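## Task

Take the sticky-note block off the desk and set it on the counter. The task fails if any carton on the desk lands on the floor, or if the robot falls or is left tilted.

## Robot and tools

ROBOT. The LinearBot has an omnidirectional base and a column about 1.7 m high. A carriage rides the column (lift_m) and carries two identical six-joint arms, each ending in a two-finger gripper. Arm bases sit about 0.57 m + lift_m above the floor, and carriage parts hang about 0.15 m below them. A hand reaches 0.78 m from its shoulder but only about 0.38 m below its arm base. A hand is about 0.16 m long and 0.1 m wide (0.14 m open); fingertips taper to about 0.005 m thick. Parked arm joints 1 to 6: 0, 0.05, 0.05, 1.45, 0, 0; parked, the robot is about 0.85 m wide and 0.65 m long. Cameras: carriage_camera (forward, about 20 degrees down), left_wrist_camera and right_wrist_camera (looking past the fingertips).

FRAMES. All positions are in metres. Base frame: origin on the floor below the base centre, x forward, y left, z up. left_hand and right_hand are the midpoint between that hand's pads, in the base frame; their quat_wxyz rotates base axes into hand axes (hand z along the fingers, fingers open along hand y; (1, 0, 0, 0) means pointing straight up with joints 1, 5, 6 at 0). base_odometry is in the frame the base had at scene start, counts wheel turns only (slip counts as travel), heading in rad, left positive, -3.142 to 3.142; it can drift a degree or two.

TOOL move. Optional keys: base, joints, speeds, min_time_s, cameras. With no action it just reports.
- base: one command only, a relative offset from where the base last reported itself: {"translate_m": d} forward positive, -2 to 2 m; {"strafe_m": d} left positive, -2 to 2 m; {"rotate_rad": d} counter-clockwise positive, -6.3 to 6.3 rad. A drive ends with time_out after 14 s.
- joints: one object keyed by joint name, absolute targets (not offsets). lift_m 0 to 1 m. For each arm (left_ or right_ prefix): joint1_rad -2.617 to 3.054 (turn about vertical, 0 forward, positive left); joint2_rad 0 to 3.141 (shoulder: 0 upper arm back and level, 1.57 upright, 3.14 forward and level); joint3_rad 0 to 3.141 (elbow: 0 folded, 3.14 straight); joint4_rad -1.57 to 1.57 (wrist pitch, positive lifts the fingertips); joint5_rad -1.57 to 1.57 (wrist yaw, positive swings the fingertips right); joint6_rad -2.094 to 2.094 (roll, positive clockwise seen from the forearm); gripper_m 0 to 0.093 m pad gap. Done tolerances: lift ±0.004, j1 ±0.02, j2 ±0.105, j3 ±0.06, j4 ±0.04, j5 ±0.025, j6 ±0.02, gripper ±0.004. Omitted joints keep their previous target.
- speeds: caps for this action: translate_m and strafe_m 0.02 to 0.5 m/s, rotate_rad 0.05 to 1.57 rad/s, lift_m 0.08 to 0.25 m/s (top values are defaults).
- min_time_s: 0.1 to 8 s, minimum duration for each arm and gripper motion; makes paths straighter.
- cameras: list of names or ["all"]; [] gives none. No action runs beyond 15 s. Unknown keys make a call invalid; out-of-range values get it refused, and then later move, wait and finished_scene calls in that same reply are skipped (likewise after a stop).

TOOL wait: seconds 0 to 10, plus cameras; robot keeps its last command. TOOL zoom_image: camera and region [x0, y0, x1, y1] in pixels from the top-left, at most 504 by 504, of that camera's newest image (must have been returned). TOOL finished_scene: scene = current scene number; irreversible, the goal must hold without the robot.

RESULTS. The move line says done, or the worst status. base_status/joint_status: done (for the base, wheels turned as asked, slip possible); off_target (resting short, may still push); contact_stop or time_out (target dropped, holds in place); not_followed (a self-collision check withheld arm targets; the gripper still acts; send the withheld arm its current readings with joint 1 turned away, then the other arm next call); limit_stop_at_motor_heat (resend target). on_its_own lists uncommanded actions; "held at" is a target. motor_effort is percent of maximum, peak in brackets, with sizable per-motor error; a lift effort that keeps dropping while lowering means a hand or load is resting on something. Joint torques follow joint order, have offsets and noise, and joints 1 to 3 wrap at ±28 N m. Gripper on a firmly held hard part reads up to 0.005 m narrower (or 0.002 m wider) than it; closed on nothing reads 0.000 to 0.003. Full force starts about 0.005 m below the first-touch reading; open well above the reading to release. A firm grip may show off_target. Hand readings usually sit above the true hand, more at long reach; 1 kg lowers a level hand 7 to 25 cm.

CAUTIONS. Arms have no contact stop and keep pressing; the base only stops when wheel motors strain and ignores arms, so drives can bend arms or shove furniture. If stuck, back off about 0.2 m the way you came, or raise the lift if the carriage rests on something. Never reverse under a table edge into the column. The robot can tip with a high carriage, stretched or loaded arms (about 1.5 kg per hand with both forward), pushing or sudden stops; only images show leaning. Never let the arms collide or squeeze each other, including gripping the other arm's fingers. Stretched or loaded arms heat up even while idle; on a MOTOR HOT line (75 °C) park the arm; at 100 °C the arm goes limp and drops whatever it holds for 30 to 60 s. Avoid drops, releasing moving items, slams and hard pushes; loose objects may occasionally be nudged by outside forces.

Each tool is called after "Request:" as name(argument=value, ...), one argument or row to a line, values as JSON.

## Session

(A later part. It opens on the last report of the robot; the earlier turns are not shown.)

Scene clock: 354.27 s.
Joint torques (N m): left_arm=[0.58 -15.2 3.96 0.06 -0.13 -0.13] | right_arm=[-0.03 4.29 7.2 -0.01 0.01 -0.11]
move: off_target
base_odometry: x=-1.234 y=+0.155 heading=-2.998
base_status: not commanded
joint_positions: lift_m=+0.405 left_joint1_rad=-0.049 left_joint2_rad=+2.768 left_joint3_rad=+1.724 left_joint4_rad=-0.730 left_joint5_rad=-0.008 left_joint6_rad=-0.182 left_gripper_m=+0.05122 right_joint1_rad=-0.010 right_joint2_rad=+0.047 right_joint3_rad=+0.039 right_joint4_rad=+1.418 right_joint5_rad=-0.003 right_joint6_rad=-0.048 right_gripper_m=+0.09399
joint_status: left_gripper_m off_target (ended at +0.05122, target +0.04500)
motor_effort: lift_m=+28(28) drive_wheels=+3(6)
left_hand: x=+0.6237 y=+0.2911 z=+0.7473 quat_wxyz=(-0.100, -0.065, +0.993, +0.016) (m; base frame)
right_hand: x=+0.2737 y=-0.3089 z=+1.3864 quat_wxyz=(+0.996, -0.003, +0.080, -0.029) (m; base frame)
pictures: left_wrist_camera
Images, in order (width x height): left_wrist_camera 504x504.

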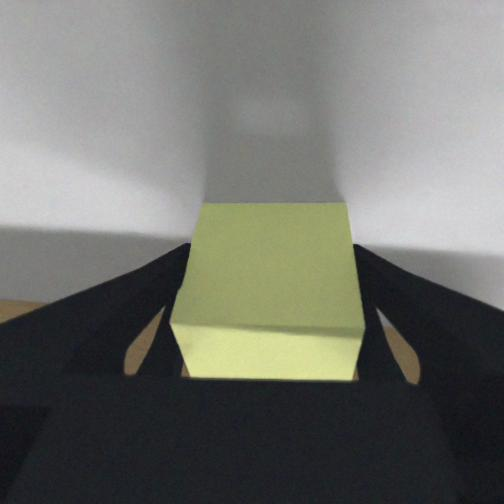

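Request:
move(
  joints={"lift_m": 0.6},
  cameras=["left_wrist_camera"],
)

Request:
move(
  base={"translate_m": -0.5},
  speeds={"translate_m": 0.3},
  cameras=["carriage_camera"],
)

Scene clock: 358.70 s.
Joint torques (N m): left_arm=[0.58 -15.46 3.95 0 -0.13 -0.14] | right_arm=[-0.09 4.25 7.19 -0.02 0 -0.12]
move: done
base_odometry: x=-1.234 y=+0.155 heading=-2.998
base_status: not commanded
joint_positions: lift_m=+0.600 left_joint1_rad=-0.049 left_joint2_rad=+2.771 left_joint3_rad=+1.724 left_joint4_rad=-0.725 left_joint5_rad=-0.008 left_joint6_rad=-0.182 left_gripper_m=+0.05121 right_joint1_rad=-0.010 right_joint2_rad=+0.047 right_joint3_rad=+0.039 right_joint4_rad=+1.418 right_joint5_rad=-0.003 right_joint6_rad=-0.048 right_gripper_m=+0.09399
joint_status: all done
motor_effort: lift_m=+31(39) drive_wheels=-8(8)
left_hand: x=+0.6240 y=+0.2911 z=+0.9406 quat_wxyz=(-0.099, -0.065, +0.993, +0.016) (m; base frame)
right_hand: x=+0.2737 y=-0.3089 z=+1.5812 quat_wxyz=(+0.996, -0.003, +0.080, -0.029) (m; base frame)
pictures: left_wrist_camera
Images, in order (width x height): left_wrist_camera 504x504.

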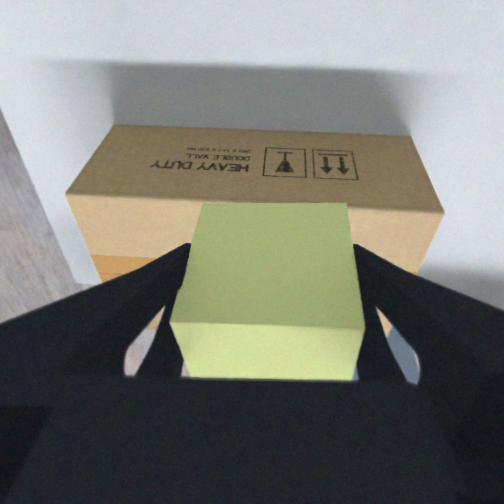

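Scene clock: 361.97 s.
Joint torques (N m): left_arm=[0.54 -15.53 4.01 -0.03 -0.13 -0.15] | right_arm=[-0.09 4.23 7.2 -0.01 0 -0.12]
move: done
base_odometry: x=-0.740 y=+0.226 heading=-2.998
base_status: done
joint_positions: lift_m=+0.600 left_joint1_rad=-0.049 left_joint2_rad=+2.771 left_joint3_rad=+1.724 left_joint4_rad=-0.720 left_joint5_rad=-0.008 left_joint6_rad=-0.182 left_gripper_m=+0.05121 right_joint1_rad=-0.010 right_joint2_rad=+0.047 right_joint3_rad=+0.039 right_joint4_rad=+1.416 right_joint5_rad=-0.003 right_joint6_rad=-0.048 right_gripper_m=+0.09399
joint_status: not commanded
motor_effort: lift_m=+31(31) drive_wheels=-1(15)
left_hand: x=+0.6251 y=+0.2912 z=+0.9404 quat_wxyz=(-0.097, -0.066, +0.993, +0.015) (m; base frame)
right_hand: x=+0.2743 y=-0.3089 z=+1.5811 quat_wxyz=(+0.996, -0.003, +0.081, -0.029) (m; base frame)
pictures: carriage_camera
Images, in order (width x height): carriage_camera 504x504.

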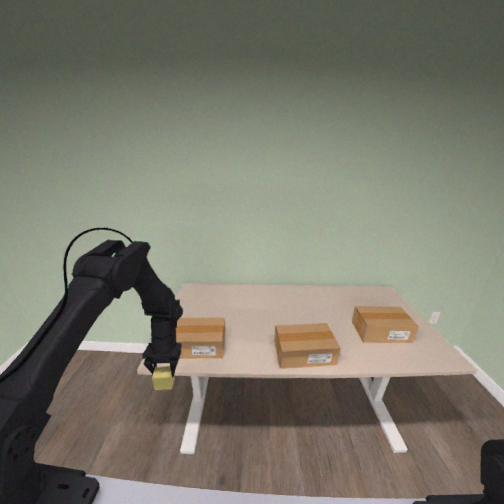

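Request:
move(
  base={"rotate_rad": 3.142},
  joints={"lift_m": 0.75},
  speeds={"rotate_rad": 1.0},
  cameras=["carriage_camera"],
)

Request:
move(
  base={"translate_m": 1.6},
  cameras=["carriage_camera"],
)

Scene clock: 382.17 s.
Joint torques (N m): left_arm=[0.2 -15.61 4.05 -0.07 -0.14 -0.13] | right_arm=[-0.08 4.25 7.23 0.01 0.01 -0.11]
move: done
base_odometry: x=-0.740 y=+0.226 heading=+0.143
base_status: done
joint_positions: lift_m=+0.750 left_joint1_rad=-0.045 left_joint2_rad=+2.772 left_joint3_rad=+1.724 left_joint4_rad=-0.715 left_joint5_rad=-0.009 left_joint6_rad=-0.182 left_gripper_m=+0.05118 right_joint1_rad=-0.010 right_joint2_rad=+0.047 right_joint3_rad=+0.039 right_joint4_rad=+1.416 right_joint5_rad=-0.002 right_joint6_rad=-0.048 right_gripper_m=+0.09400
joint_status: all done
motor_effort: lift_m=+31(38) drive_wheels=+6(16)
left_hand: x=+0.6260 y=+0.2929 z=+1.0897 quat_wxyz=(-0.095, -0.068, +0.993, +0.015) (m; base frame)
right_hand: x=+0.2743 y=-0.3090 z=+1.7310 quat_wxyz=(+0.996, -0.003, +0.081, -0.029) (m; base frame)
pictures: carriage_camera
Images, in order (width x height): carriage_camera 504x504.

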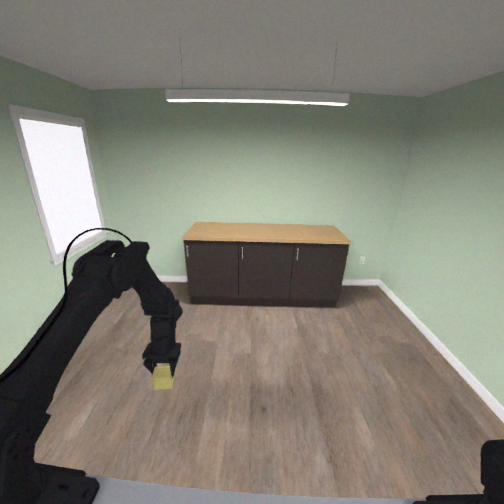

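Scene clock: 387.67 s.
Joint torques (N m): left_arm=[0.29 -15.66 4 -0.05 -0.13 -0.14] | right_arm=[-0.09 4.21 7.27 -0.01 0.01 -0.11]
move: done
base_odometry: x=+0.843 y=+0.457 heading=+0.144
base_status: done
joint_positions: lift_m=+0.750 left_joint1_rad=-0.046 left_joint2_rad=+2.772 left_joint3_rad=+1.724 left_joint4_rad=-0.717 left_joint5_rad=-0.009 left_joint6_rad=-0.182 left_gripper_m=+0.05118 right_joint1_rad=-0.010 right_joint2_rad=+0.047 right_joint3_rad=+0.039 right_joint4_rad=+1.417 right_joint5_rad=-0.002 right_joint6_rad=-0.048 right_gripper_m=+0.09400
joint_status: not commanded
motor_effort: lift_m=+31(31) drive_wheels=-10(23)
left_hand: x=+0.6256 y=+0.2925 z=+1.0898 quat_wxyz=(-0.096, -0.067, +0.993, +0.015) (m; base frame)
right_hand: x=+0.2739 y=-0.3090 z=+1.7311 quat_wxyz=(+0.996, -0.003, +0.080, -0.029) (m; base frame)
pictures: carriage_camera
Images, in order (width x height): carriage_camera 504x504.

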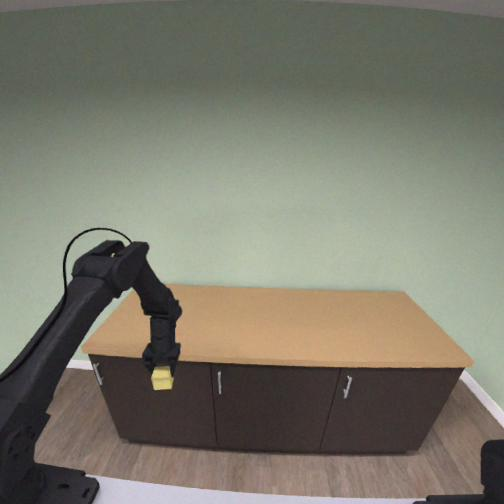

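Request:
move(
  cameras=["left_wrist_camera", "right_wrist_camera"],
)

Request:
zoom_image(
  camera="carriage_camera",
  region=[60, 280, 500, 500],
)

Scene clock: 462.70 s.
Joint torques (N m): left_arm=[0.29 -15.64 4.03 -0.06 -0.12 -0.13] | right_arm=[-0.09 4.23 7.2 -0.02 0.01 -0.11]
base_odometry: x=+0.843 y=+0.457 heading=+0.144
base_status: done
joint_positions: lift_m=+0.750 left_joint1_rad=-0.046 left_joint2_rad=+2.772 left_joint3_rad=+1.724 left_joint4_rad=-0.717 left_joint5_rad=-0.009 left_joint6_rad=-0.182 left_gripper_m=+0.05118 right_joint1_rad=-0.010 right_joint2_rad=+0.047 right_joint3_rad=+0.039 right_joint4_rad=+1.417 right_joint5_rad=-0.002 right_joint6_rad=-0.048 right_gripper_m=+0.09400
joint_status: not commanded
motor_effort: lift_m=+31(31) drive_wheels=-10(23)
left_hand: x=+0.6256 y=+0.2925 z=+1.0898 quat_wxyz=(-0.096, -0.067, +0.993, +0.015) (m; base frame)
right_hand: x=+0.2739 y=-0.3090 z=+1.7311 quat_wxyz=(+0.996, -0.003, +0.080, -0.029) (m; base frame)
pictures: left_wrist_camera, right_wrist_camera
Images, in order (width x height): left_wrist_camera 504x504, right_wrist_camera 504x504.

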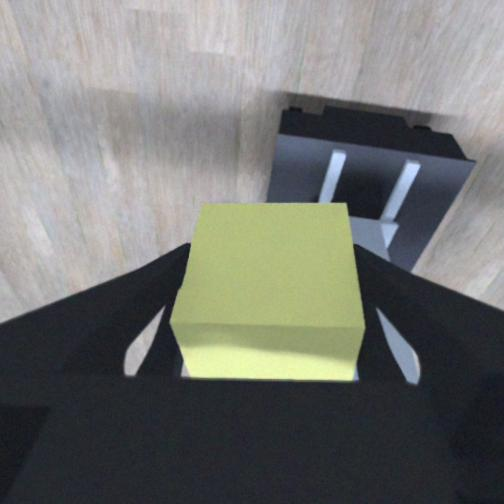

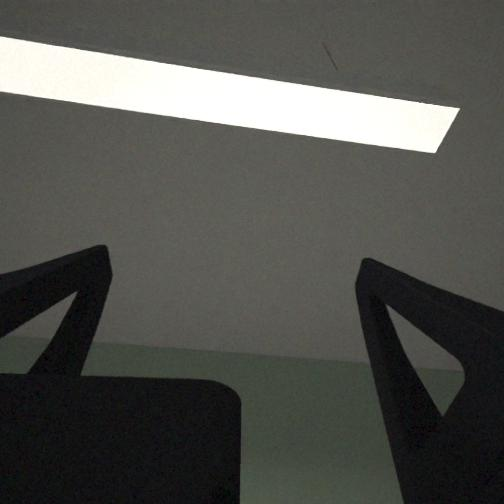

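This scene's latest camera images include none from carriage_camera. They are from: left_wrist_camera, right_wrist_camera. carriage_camera's image comes with the result of a call that names it in "cameras".

Request:
move(
  base={"translate_m": 0.38},
  speeds={"translate_m": 0.25},
  cameras=["left_wrist_camera", "carriage_camera"],
)

Scene clock: 470.30 s.
Joint torques (N m): left_arm=[0.28 -15.61 4.04 -0.06 -0.14 -0.14] | right_arm=[-0.02 4.22 7.23 0 0 -0.11]
move: done
base_odometry: x=+1.219 y=+0.513 heading=+0.146
base_status: done
joint_positions: lift_m=+0.750 left_joint1_rad=-0.046 left_joint2_rad=+2.772 left_joint3_rad=+1.724 left_joint4_rad=-0.719 left_joint5_rad=-0.009 left_joint6_rad=-0.182 left_gripper_m=+0.05118 right_joint1_rad=-0.010 right_joint2_rad=+0.047 right_joint3_rad=+0.039 right_joint4_rad=+1.418 right_joint5_rad=-0.002 right_joint6_rad=-0.048 right_gripper_m=+0.09400
joint_status: not commanded
motor_effort: lift_m=+31(31) drive_wheels=-12(18)
left_hand: x=+0.6250 y=+0.2925 z=+1.0899 quat_wxyz=(-0.097, -0.067, +0.993, +0.016) (m; base frame)
right_hand: x=+0.2738 y=-0.3090 z=+1.7311 quat_wxyz=(+0.996, -0.003, +0.080, -0.029) (m; base frame)
pictures: carriage_camera, left_wrist_camera
Images, in order (width x height): carriage_camera 504x504, left_wrist_camera 504x504.

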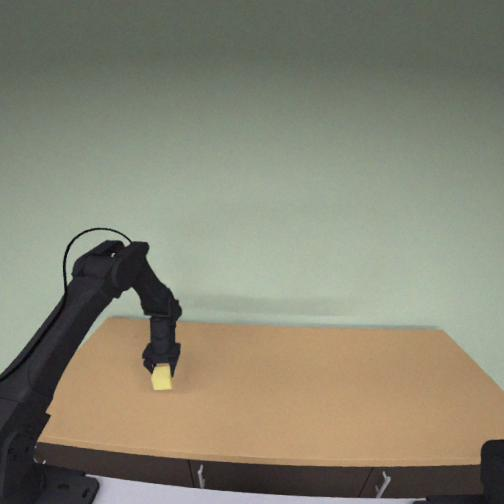

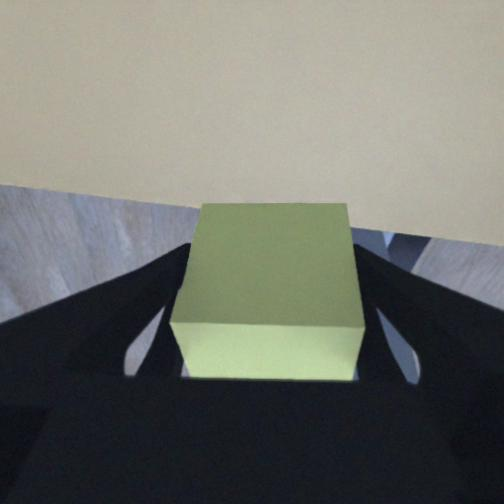

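Request:
move(
  base={"translate_m": 0.05},
  joints={"lift_m": 0.66},
  cameras=["left_wrist_camera", "carriage_camera"],
)

Request:
zoom_image(
  camera="carriage_camera",
  region=[100, 300, 260, 420],
)

Scene clock: 479.17 s.
Joint torques (N m): left_arm=[0.16 -15.71 4.01 -0.04 -0.13 -0.14] | right_arm=[-0.06 4.23 7.24 -0.04 0.01 -0.11]
move: done
base_odometry: x=+1.269 y=+0.520 heading=+0.147
base_status: done
joint_positions: lift_m=+0.660 left_joint1_rad=-0.046 left_joint2_rad=+2.773 left_joint3_rad=+1.724 left_joint4_rad=-0.720 left_joint5_rad=-0.009 left_joint6_rad=-0.182 left_gripper_m=+0.05118 right_joint1_rad=-0.010 right_joint2_rad=+0.047 right_joint3_rad=+0.039 right_joint4_rad=+1.418 right_joint5_rad=-0.002 right_joint6_rad=-0.048 right_gripper_m=+0.09400
joint_status: all done
motor_effort: lift_m=+28(29) drive_wheels=-10(16)
left_hand: x=+0.6246 y=+0.2924 z=+0.9999 quat_wxyz=(-0.098, -0.067, +0.993, +0.016) (m; base frame)
right_hand: x=+0.2737 y=-0.3090 z=+1.6414 quat_wxyz=(+0.996, -0.003, +0.080, -0.029) (m; base frame)
pictures: carriage_camera, left_wrist_camera
Images, in order (width x height): carriage_camera 504x504, left_wrist_camera 504x504.

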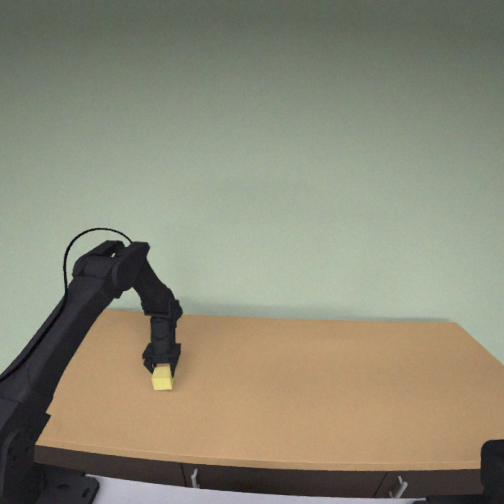

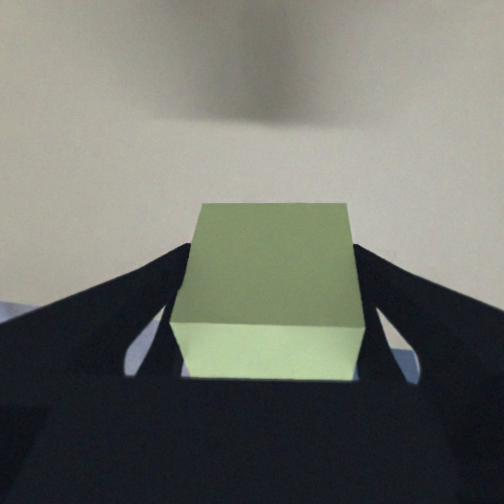

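Scaled by 3.150 from the camera's 504x504 image, which has a finer 720x720 frame.

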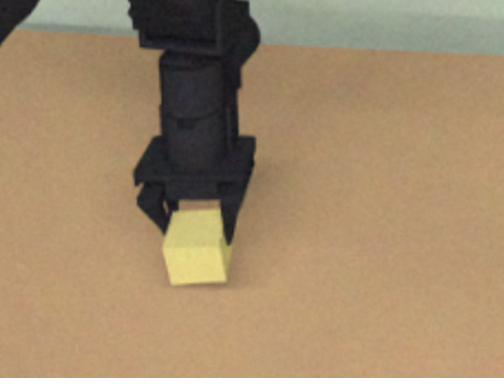

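Request:
move(
  joints={"lift_m": 0.63},
  speeds={"lift_m": 0.08},
  cameras=["left_wrist_camera", "carriage_camera"],
)

Request:
zoom_image(
  camera="carriage_camera",
  region=[100, 300, 260, 420],
)

Scene clock: 488.23 s.
Joint torques (N m): left_arm=[0.4 -15.6 4.07 -0.06 -0.13 -0.15] | right_arm=[-0.09 4.3 7.12 -0.02 0.01 -0.12]
move: done
base_odometry: x=+1.269 y=+0.520 heading=+0.147
base_status: not commanded
joint_positions: lift_m=+0.630 left_joint1_rad=-0.046 left_joint2_rad=+2.773 left_joint3_rad=+1.723 left_joint4_rad=-0.719 left_joint5_rad=-0.009 left_joint6_rad=-0.182 left_gripper_m=+0.05118 right_joint1_rad=-0.010 right_joint2_rad=+0.047 right_joint3_rad=+0.039 right_joint4_rad=+1.418 right_joint5_rad=-0.002 right_joint6_rad=-0.048 right_gripper_m=+0.09400
joint_status: all done
motor_effort: lift_m=+28(30) drive_wheels=-10(12)
left_hand: x=+0.6246 y=+0.2924 z=+0.9697 quat_wxyz=(-0.097, -0.067, +0.993, +0.016) (m; base frame)
right_hand: x=+0.2737 y=-0.3090 z=+1.6114 quat_wxyz=(+0.996, -0.003, +0.080, -0.029) (m; base frame)
pictures: carriage_camera, left_wrist_camera
Images, in order (width x height): carriage_camera 504x504, left_wrist_camera 504x504.

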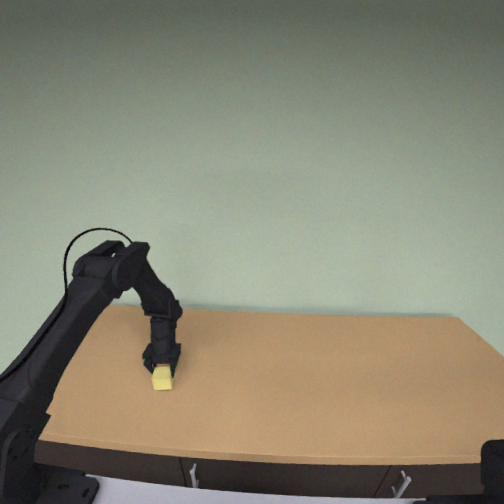

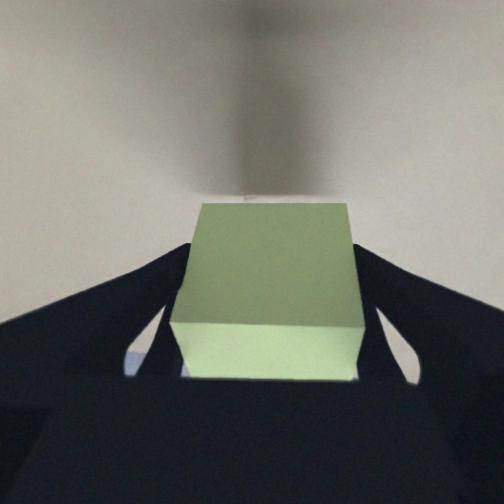

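Scaled by 3.150 from the camera's 504x504 image, which has a finer 720x720 frame.

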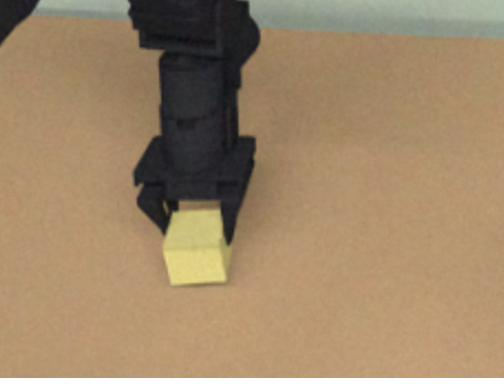

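Request:
move(
  joints={"lift_m": 0.616},
  speeds={"lift_m": 0.08},
  cameras=["left_wrist_camera"],
)

Request:
move(
  joints={"lift_m": 0.610},
  speeds={"lift_m": 0.08},
  cameras=["left_wrist_camera"],
)

Scene clock: 493.17 s.
Joint torques (N m): left_arm=[0.34 -15.47 4.07 -0.07 -0.13 -0.15] | right_arm=[-0.06 4.26 7.21 -0.02 0.01 -0.12]
move: done
base_odometry: x=+1.269 y=+0.520 heading=+0.147
base_status: not commanded
joint_positions: lift_m=+0.616 left_joint1_rad=-0.046 left_joint2_rad=+2.773 left_joint3_rad=+1.723 left_joint4_rad=-0.718 left_joint5_rad=-0.009 left_joint6_rad=-0.182 left_gripper_m=+0.05118 right_joint1_rad=-0.010 right_joint2_rad=+0.047 right_joint3_rad=+0.039 right_joint4_rad=+1.418 right_joint5_rad=-0.002 right_joint6_rad=-0.048 right_gripper_m=+0.09400
joint_status: all done
motor_effort: lift_m=+28(28) drive_wheels=-8(11)
left_hand: x=+0.6248 y=+0.2924 z=+0.9557 quat_wxyz=(-0.097, -0.067, +0.993, +0.016) (m; base frame)
right_hand: x=+0.2737 y=-0.3090 z=+1.5974 quat_wxyz=(+0.996, -0.003, +0.080, -0.029) (m; base frame)
pictures: left_wrist_camera
Images, in order (width x height): left_wrist_camera 504x504.

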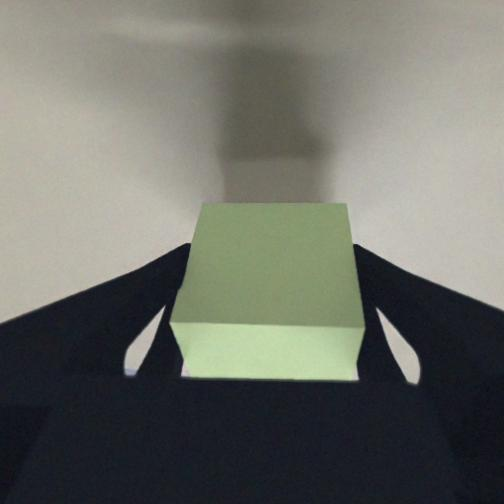

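Scene clock: 493.60 s.
Joint torques (N m): left_arm=[0.36 -15.88 4.18 -0.08 -0.13 -0.14] | right_arm=[-0.02 4.21 7.21 -0.03 0 -0.11]
move: done
base_odometry: x=+1.269 y=+0.520 heading=+0.147
base_status: not commanded
joint_positions: lift_m=+0.610 left_joint1_rad=-0.046 left_joint2_rad=+2.774 left_joint3_rad=+1.722 left_joint4_rad=-0.716 left_joint5_rad=-0.009 left_joint6_rad=-0.182 left_gripper_m=+0.05118 right_joint1_rad=-0.010 right_joint2_rad=+0.047 right_joint3_rad=+0.039 right_joint4_rad=+1.418 right_joint5_rad=-0.002 right_joint6_rad=-0.048 right_gripper_m=+0.09400
joint_status: all done
motor_effort: lift_m=+28(29) drive_wheels=-9(10)
left_hand: x=+0.6243 y=+0.2924 z=+0.9491 quat_wxyz=(-0.097, -0.067, +0.993, +0.016) (m; base frame)
right_hand: x=+0.2737 y=-0.3090 z=+1.5914 quat_wxyz=(+0.996, -0.003, +0.080, -0.029) (m; base frame)
pictures: left_wrist_camera
Images, in order (width x height): left_wrist_camera 504x504.

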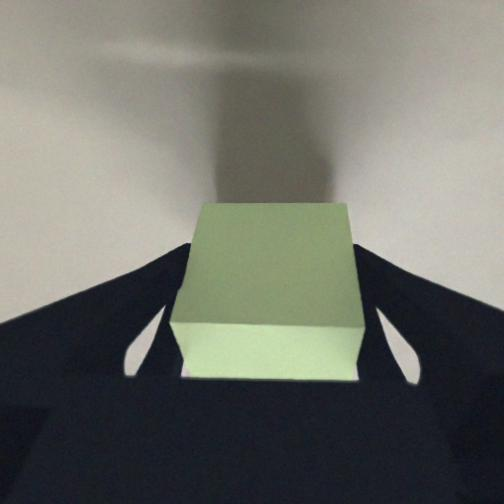

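Request:
move(
  joints={"lift_m": 0.604},
  speeds={"lift_m": 0.08},
  cameras=["left_wrist_camera"],
)

Scene clock: 496.37 s.
Joint torques (N m): left_arm=[0.32 -15.94 4.33 -0.08 -0.13 -0.13] | right_arm=[-0.05 4.21 7.16 -0.04 0 -0.12]
move: done
base_odometry: x=+1.269 y=+0.520 heading=+0.147
base_status: not commanded
joint_positions: lift_m=+0.604 left_joint1_rad=-0.046 left_joint2_rad=+2.775 left_joint3_rad=+1.722 left_joint4_rad=-0.716 left_joint5_rad=-0.009 left_joint6_rad=-0.182 left_gripper_m=+0.05118 right_joint1_rad=-0.010 right_joint2_rad=+0.047 right_joint3_rad=+0.039 right_joint4_rad=+1.419 right_joint5_rad=-0.002 right_joint6_rad=-0.048 right_gripper_m=+0.09400
joint_status: all done
motor_effort: lift_m=+28(29) drive_wheels=+6(12)
left_hand: x=+0.6239 y=+0.2924 z=+0.9425 quat_wxyz=(-0.098, -0.067, +0.993, +0.016) (m; base frame)
right_hand: x=+0.2735 y=-0.3090 z=+1.5854 quat_wxyz=(+0.996, -0.003, +0.080, -0.029) (m; base frame)
pictures: left_wrist_camera
Images, in order (width x height): left_wrist_camera 504x504.

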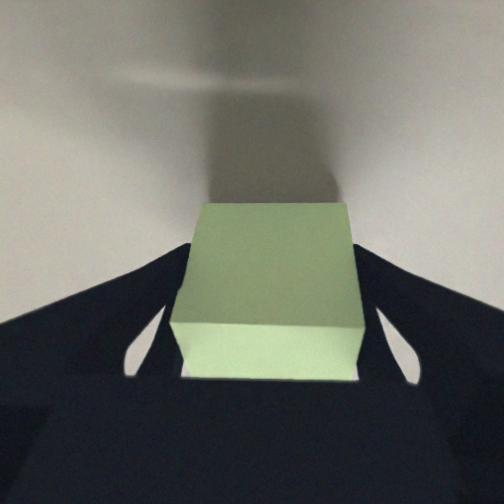

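Request:
move(
  joints={"lift_m": 0.599},
  speeds={"lift_m": 0.08},
  cameras=["left_wrist_camera"],
)

Scene clock: 500.33 s.
Joint torques (N m): left_arm=[0.34 -15.91 4.23 -0.07 -0.13 -0.13] | right_arm=[-0.06 4.29 7.23 -0.03 0 -0.12]
move: done
base_odometry: x=+1.269 y=+0.520 heading=+0.147
base_status: not commanded
joint_positions: lift_m=+0.599 left_joint1_rad=-0.046 left_joint2_rad=+2.775 left_joint3_rad=+1.722 left_joint4_rad=-0.718 left_joint5_rad=-0.009 left_joint6_rad=-0.182 left_gripper_m=+0.05118 right_joint1_rad=-0.010 right_joint2_rad=+0.047 right_joint3_rad=+0.039 right_joint4_rad=+1.419 right_joint5_rad=-0.002 right_joint6_rad=-0.048 right_gripper_m=+0.09400
joint_status: all done
motor_effort: lift_m=+27(28) drive_wheels=-10(10)
left_hand: x=+0.6235 y=+0.2924 z=+0.9377 quat_wxyz=(-0.099, -0.067, +0.993, +0.016) (m; base frame)
right_hand: x=+0.2735 y=-0.3090 z=+1.5805 quat_wxyz=(+0.996, -0.003, +0.080, -0.029) (m; base frame)
pictures: left_wrist_camera
Images, in order (width x height): left_wrist_camera 504x504.

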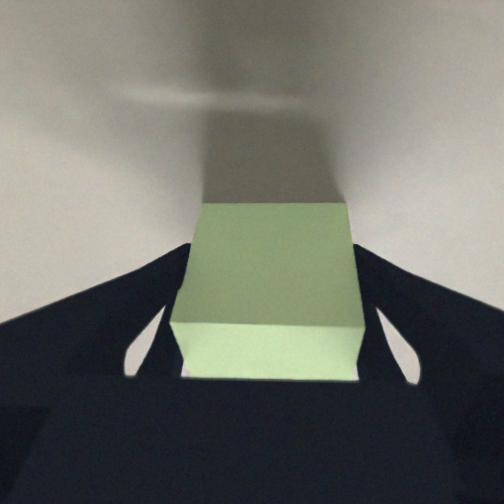

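Request:
move(
  joints={"lift_m": 0.591},
  speeds={"lift_m": 0.08},
  cameras=["left_wrist_camera", "carriage_camera"],
)

Request:
zoom_image(
  camera="carriage_camera",
  region=[120, 330, 220, 410],
)

Scene clock: 505.80 s.
Joint torques (N m): left_arm=[0.35 -14.45 4.25 0.15 -0.13 -0.15] | right_arm=[-0.09 4.26 7.17 -0.03 0 -0.11]
move: done
base_odometry: x=+1.269 y=+0.520 heading=+0.147
base_status: not commanded
joint_positions: lift_m=+0.591 left_joint1_rad=-0.046 left_joint2_rad=+2.760 left_joint3_rad=+1.722 left_joint4_rad=-0.738 left_joint5_rad=-0.009 left_joint6_rad=-0.182 left_gripper_m=+0.05118 right_joint1_rad=-0.010 right_joint2_rad=+0.047 right_joint3_rad=+0.039 right_joint4_rad=+1.419 right_joint5_rad=-0.002 right_joint6_rad=-0.048 right_gripper_m=+0.09400
joint_status: all done
motor_effort: lift_m=+26(27) drive_wheels=-9(10)
left_hand: x=+0.6235 y=+0.2924 z=+0.9363 quat_wxyz=(-0.101, -0.067, +0.992, +0.016) (m; base frame)
right_hand: x=+0.2735 y=-0.3090 z=+1.5727 quat_wxyz=(+0.996, -0.003, +0.080, -0.029) (m; base frame)
pictures: carriage_camera, left_wrist_camera
Images, in order (width x height): carriage_camera 504x504, left_wrist_camera 504x504.

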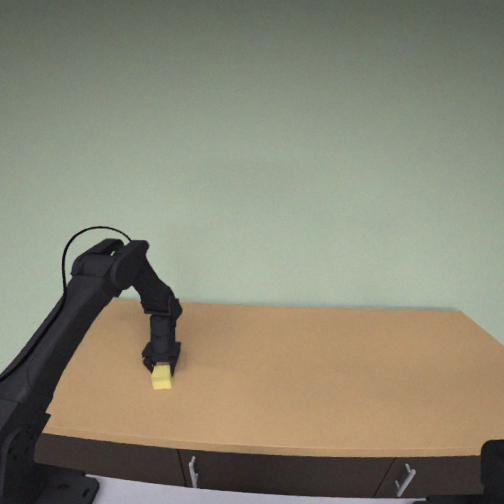

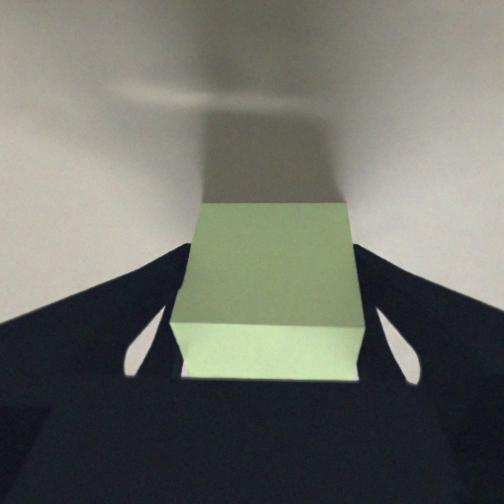

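Scaled by 5.040 from the camera's 504x504 image, which has a finer 720x720 frame.

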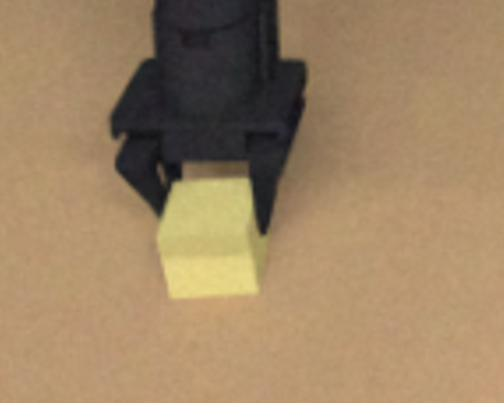

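Request:
move(
  joints={"lift_m": 0.597},
  speeds={"lift_m": 0.08},
  cameras=[],
)

Request:
move(
  joints={"left_gripper_m": 0.09},
  min_time_s=1.5,
  cameras=["left_wrist_camera", "carriage_camera"],
)

Scene clock: 512.67 s.
Joint torques (N m): left_arm=[0.32 -14.68 4.18 0.08 -0.12 -0.14] | right_arm=[-0.08 4.25 7.15 -0.05 0 -0.11]
move: done
base_odometry: x=+1.269 y=+0.520 heading=+0.147
base_status: not commanded
joint_positions: lift_m=+0.597 left_joint1_rad=-0.046 left_joint2_rad=+2.763 left_joint3_rad=+1.722 left_joint4_rad=-0.729 left_joint5_rad=-0.009 left_joint6_rad=-0.182 left_gripper_m=+0.05118 right_joint1_rad=-0.010 right_joint2_rad=+0.047 right_joint3_rad=+0.039 right_joint4_rad=+1.419 right_joint5_rad=-0.002 right_joint6_rad=-0.048 right_gripper_m=+0.09400
joint_status: all done
motor_effort: lift_m=+31(37) drive_wheels=+7(10)
left_hand: x=+0.6248 y=+0.2924 z=+0.9405 quat_wxyz=(-0.098, -0.067, +0.993, +0.016) (m; base frame)
right_hand: x=+0.2735 y=-0.3090 z=+1.5781 quat_wxyz=(+0.996, -0.003, +0.080, -0.029) (m; base frame)
pictures: none
No camera images: "cameras" was empty.

Scene clock: 514.47 s.
Joint torques (N m): left_arm=[0.38 -14.71 4.26 0.07 -0.12 -0.14] | right_arm=[-0.08 4.26 7.2 -0.03 0 -0.11]
move: done
base_odometry: x=+1.269 y=+0.520 heading=+0.147
base_status: not commanded
joint_positions: lift_m=+0.597 left_joint1_rad=-0.046 left_joint2_rad=+2.763 left_joint3_rad=+1.722 left_joint4_rad=-0.729 left_joint5_rad=-0.009 left_joint6_rad=-0.182 left_gripper_m=+0.08994 right_joint1_rad=-0.010 right_joint2_rad=+0.047 right_joint3_rad=+0.039 right_joint4_rad=+1.419 right_joint5_rad=-0.002 right_joint6_rad=-0.048 right_gripper_m=+0.09400
joint_status: all done
motor_effort: lift_m=+31(32) drive_wheels=+6(8)
left_hand: x=+0.6248 y=+0.2924 z=+0.9405 quat_wxyz=(-0.098, -0.067, +0.993, +0.016) (m; base frame)
right_hand: x=+0.2735 y=-0.3090 z=+1.5781 quat_wxyz=(+0.996, -0.003, +0.080, -0.029) (m; base frame)
pictures: carriage_camera, left_wrist_camera
Images, in order (width x height): carriage_camera 504x504, left_wrist_camera 504x504.

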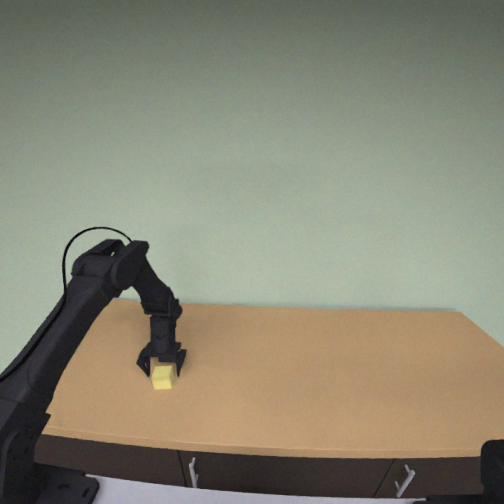

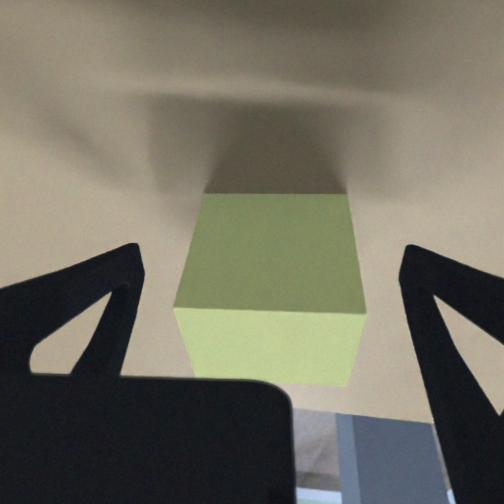

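Request:
move(
  joints={"lift_m": 0.75},
  cameras=["carriage_camera"],
)

Request:
zoom_image(
  camera="carriage_camera",
  region=[100, 280, 260, 420],
)

Request:
move(
  base={"translate_m": -0.5},
  cameras=[],
)

Request:
move(
  joints={"left_joint1_rad": 0, "left_joint2_rad": 0.05, "left_joint3_rad": 0.05, "left_joint4_rad": 1.45, "left_joint5_rad": 0, "left_joint6_rad": 0, "lift_m": 1.0},
  min_time_s=2.5,
  cameras=["carriage_camera"],
)

Request:
move(
  joints={"lift_m": 0.5},
  cameras=["carriage_camera"],
)

Scene clock: 672.13 s.
Joint torques (N m): left_arm=[0.38 -15.01 4.12 0.08 -0.14 -0.14] | right_arm=[-0.06 4.25 7.2 -0.04 0 -0.11]
move: done
base_odometry: x=+1.269 y=+0.520 heading=+0.147
base_status: not commanded
joint_positions: lift_m=+0.750 left_joint1_rad=-0.046 left_joint2_rad=+2.765 left_joint3_rad=+1.722 left_joint4_rad=-0.729 left_joint5_rad=-0.009 left_joint6_rad=-0.182 left_gripper_m=+0.08994 right_joint1_rad=-0.010 right_joint2_rad=+0.047 right_joint3_rad=+0.039 right_joint4_rad=+1.419 right_joint5_rad=-0.002 right_joint6_rad=-0.048 right_gripper_m=+0.09400
joint_status: all done
motor_effort: lift_m=+30(37) drive_wheels=+6(10)
left_hand: x=+0.6242 y=+0.2924 z=+1.0927 quat_wxyz=(-0.099, -0.067, +0.993, +0.016) (m; base frame)
right_hand: x=+0.2735 y=-0.3090 z=+1.7312 quat_wxyz=(+0.996, -0.003, +0.080, -0.029) (m; base frame)
pictures: carriage_camera
Images, in order (width x height): carriage_camera 504x504.

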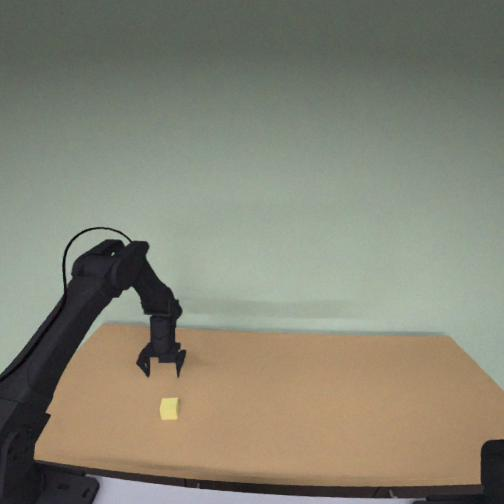

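Scaled by 3.150 from the camera's 504x504 image, which has a finer 720x720 frame.

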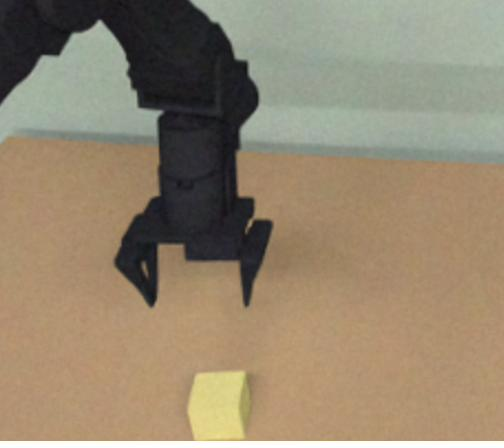

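Scene clock: 675.27 s.
Joint torques (N m): left_arm=[0.44 -14.93 4.31 0.04 -0.13 -0.14] | right_arm=[-0.02 4.34 7.24 -0.07 0 -0.12]
move: done
base_odometry: x=+0.774 y=+0.447 heading=+0.148
base_status: done
joint_positions: lift_m=+0.750 left_joint1_rad=-0.048 left_joint2_rad=+2.765 left_joint3_rad=+1.722 left_joint4_rad=-0.728 left_joint5_rad=-0.009 left_joint6_rad=-0.182 left_gripper_m=+0.08994 right_joint1_rad=-0.010 right_joint2_rad=+0.047 right_joint3_rad=+0.039 right_joint4_rad=+1.421 right_joint5_rad=-0.002 right_joint6_rad=-0.048 right_gripper_m=+0.09400
joint_status: not commanded
motor_effort: lift_m=+30(31) drive_wheels=-10(21)
left_hand: x=+0.6244 y=+0.2916 z=+1.0927 quat_wxyz=(-0.098, -0.066, +0.993, +0.016) (m; base frame)
right_hand: x=+0.2731 y=-0.3090 z=+1.7313 quat_wxyz=(+0.996, -0.003, +0.079, -0.029) (m; base frame)
pictures: none
No camera images: "cameras" was empty.

Scene clock: 678.13 s.
Joint torques (N m): left_arm=[1.03 3.4 4.62 -0.07 -0.03 0.05] | right_arm=[-0.08 4.26 7.15 -0.06 0.01 -0.11]
move: done
base_odometry: x=+0.774 y=+0.447 heading=+0.148
base_status: not commanded
joint_positions: lift_m=+0.997 left_joint1_rad=-0.005 left_joint2_rad=+0.060 left_joint3_rad=+0.063 left_joint4_rad=+1.435 left_joint5_rad=-0.007 left_joint6_rad=-0.009 left_gripper_m=+0.08994 right_joint1_rad=-0.010 right_joint2_rad=+0.047 right_joint3_rad=+0.039 right_joint4_rad=+1.421 right_joint5_rad=-0.002 right_joint6_rad=-0.048 right_gripper_m=+0.09400
joint_status: all done
joint sent to its limit — lift_m, upper limit.
motor_effort: lift_m=+30(37) drive_wheels=-9(12)
left_hand: x=+0.2667 y=+0.3100 z=+1.9853 quat_wxyz=(+0.998, -0.004, +0.066, -0.007) (m; base frame)
right_hand: x=+0.2731 y=-0.3090 z=+1.9784 quat_wxyz=(+0.996, -0.003, +0.079, -0.029) (m; base frame)
pictures: carriage_camera
Images, in order (width x height): carriage_camera 504x504.

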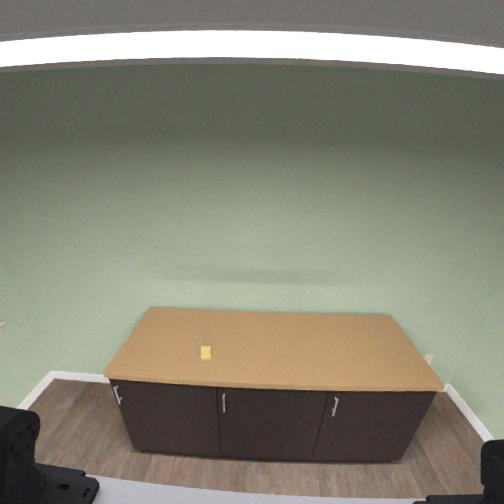

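Scene clock: 680.67 s.
Joint torques (N m): left_arm=[1.01 3.74 5.2 -0.09 -0.02 0.06] | right_arm=[-0.08 4.27 7.17 -0.07 0 -0.12]
move: done
base_odometry: x=+0.774 y=+0.447 heading=+0.148
base_status: not commanded
joint_positions: lift_m=+0.500 left_joint1_rad=-0.005 left_joint2_rad=+0.056 left_joint3_rad=+0.058 left_joint4_rad=+1.439 left_joint5_rad=-0.007 left_joint6_rad=-0.008 left_gripper_m=+0.08994 right_joint1_rad=-0.010 right_joint2_rad=+0.047 right_joint3_rad=+0.039 right_joint4_rad=+1.421 right_joint5_rad=-0.002 right_joint6_rad=-0.048 right_gripper_m=+0.09400
joint_status: all done
motor_effort: lift_m=+28(29) drive_wheels=-8(12)
left_hand: x=+0.2659 y=+0.3099 z=+1.4872 quat_wxyz=(+0.998, -0.003, +0.065, -0.006) (m; base frame)
right_hand: x=+0.2731 y=-0.3090 z=+1.4815 quat_wxyz=(+0.996, -0.003, +0.079, -0.029) (m; base frame)
pictures: carriage_camera
Images, in order (width x height): carriage_camera 504x504.

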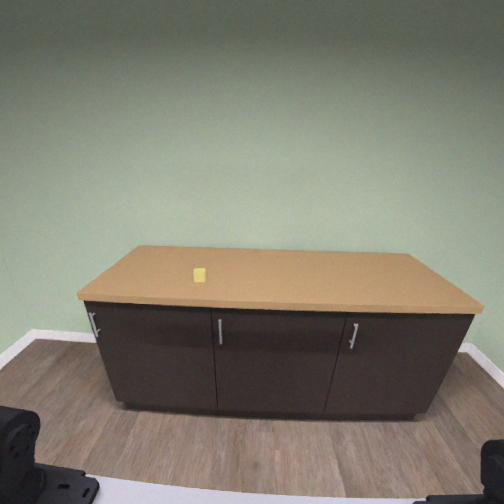

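Request:
finished_scene(
  scene=1,
)

The scene is finished: the task was done.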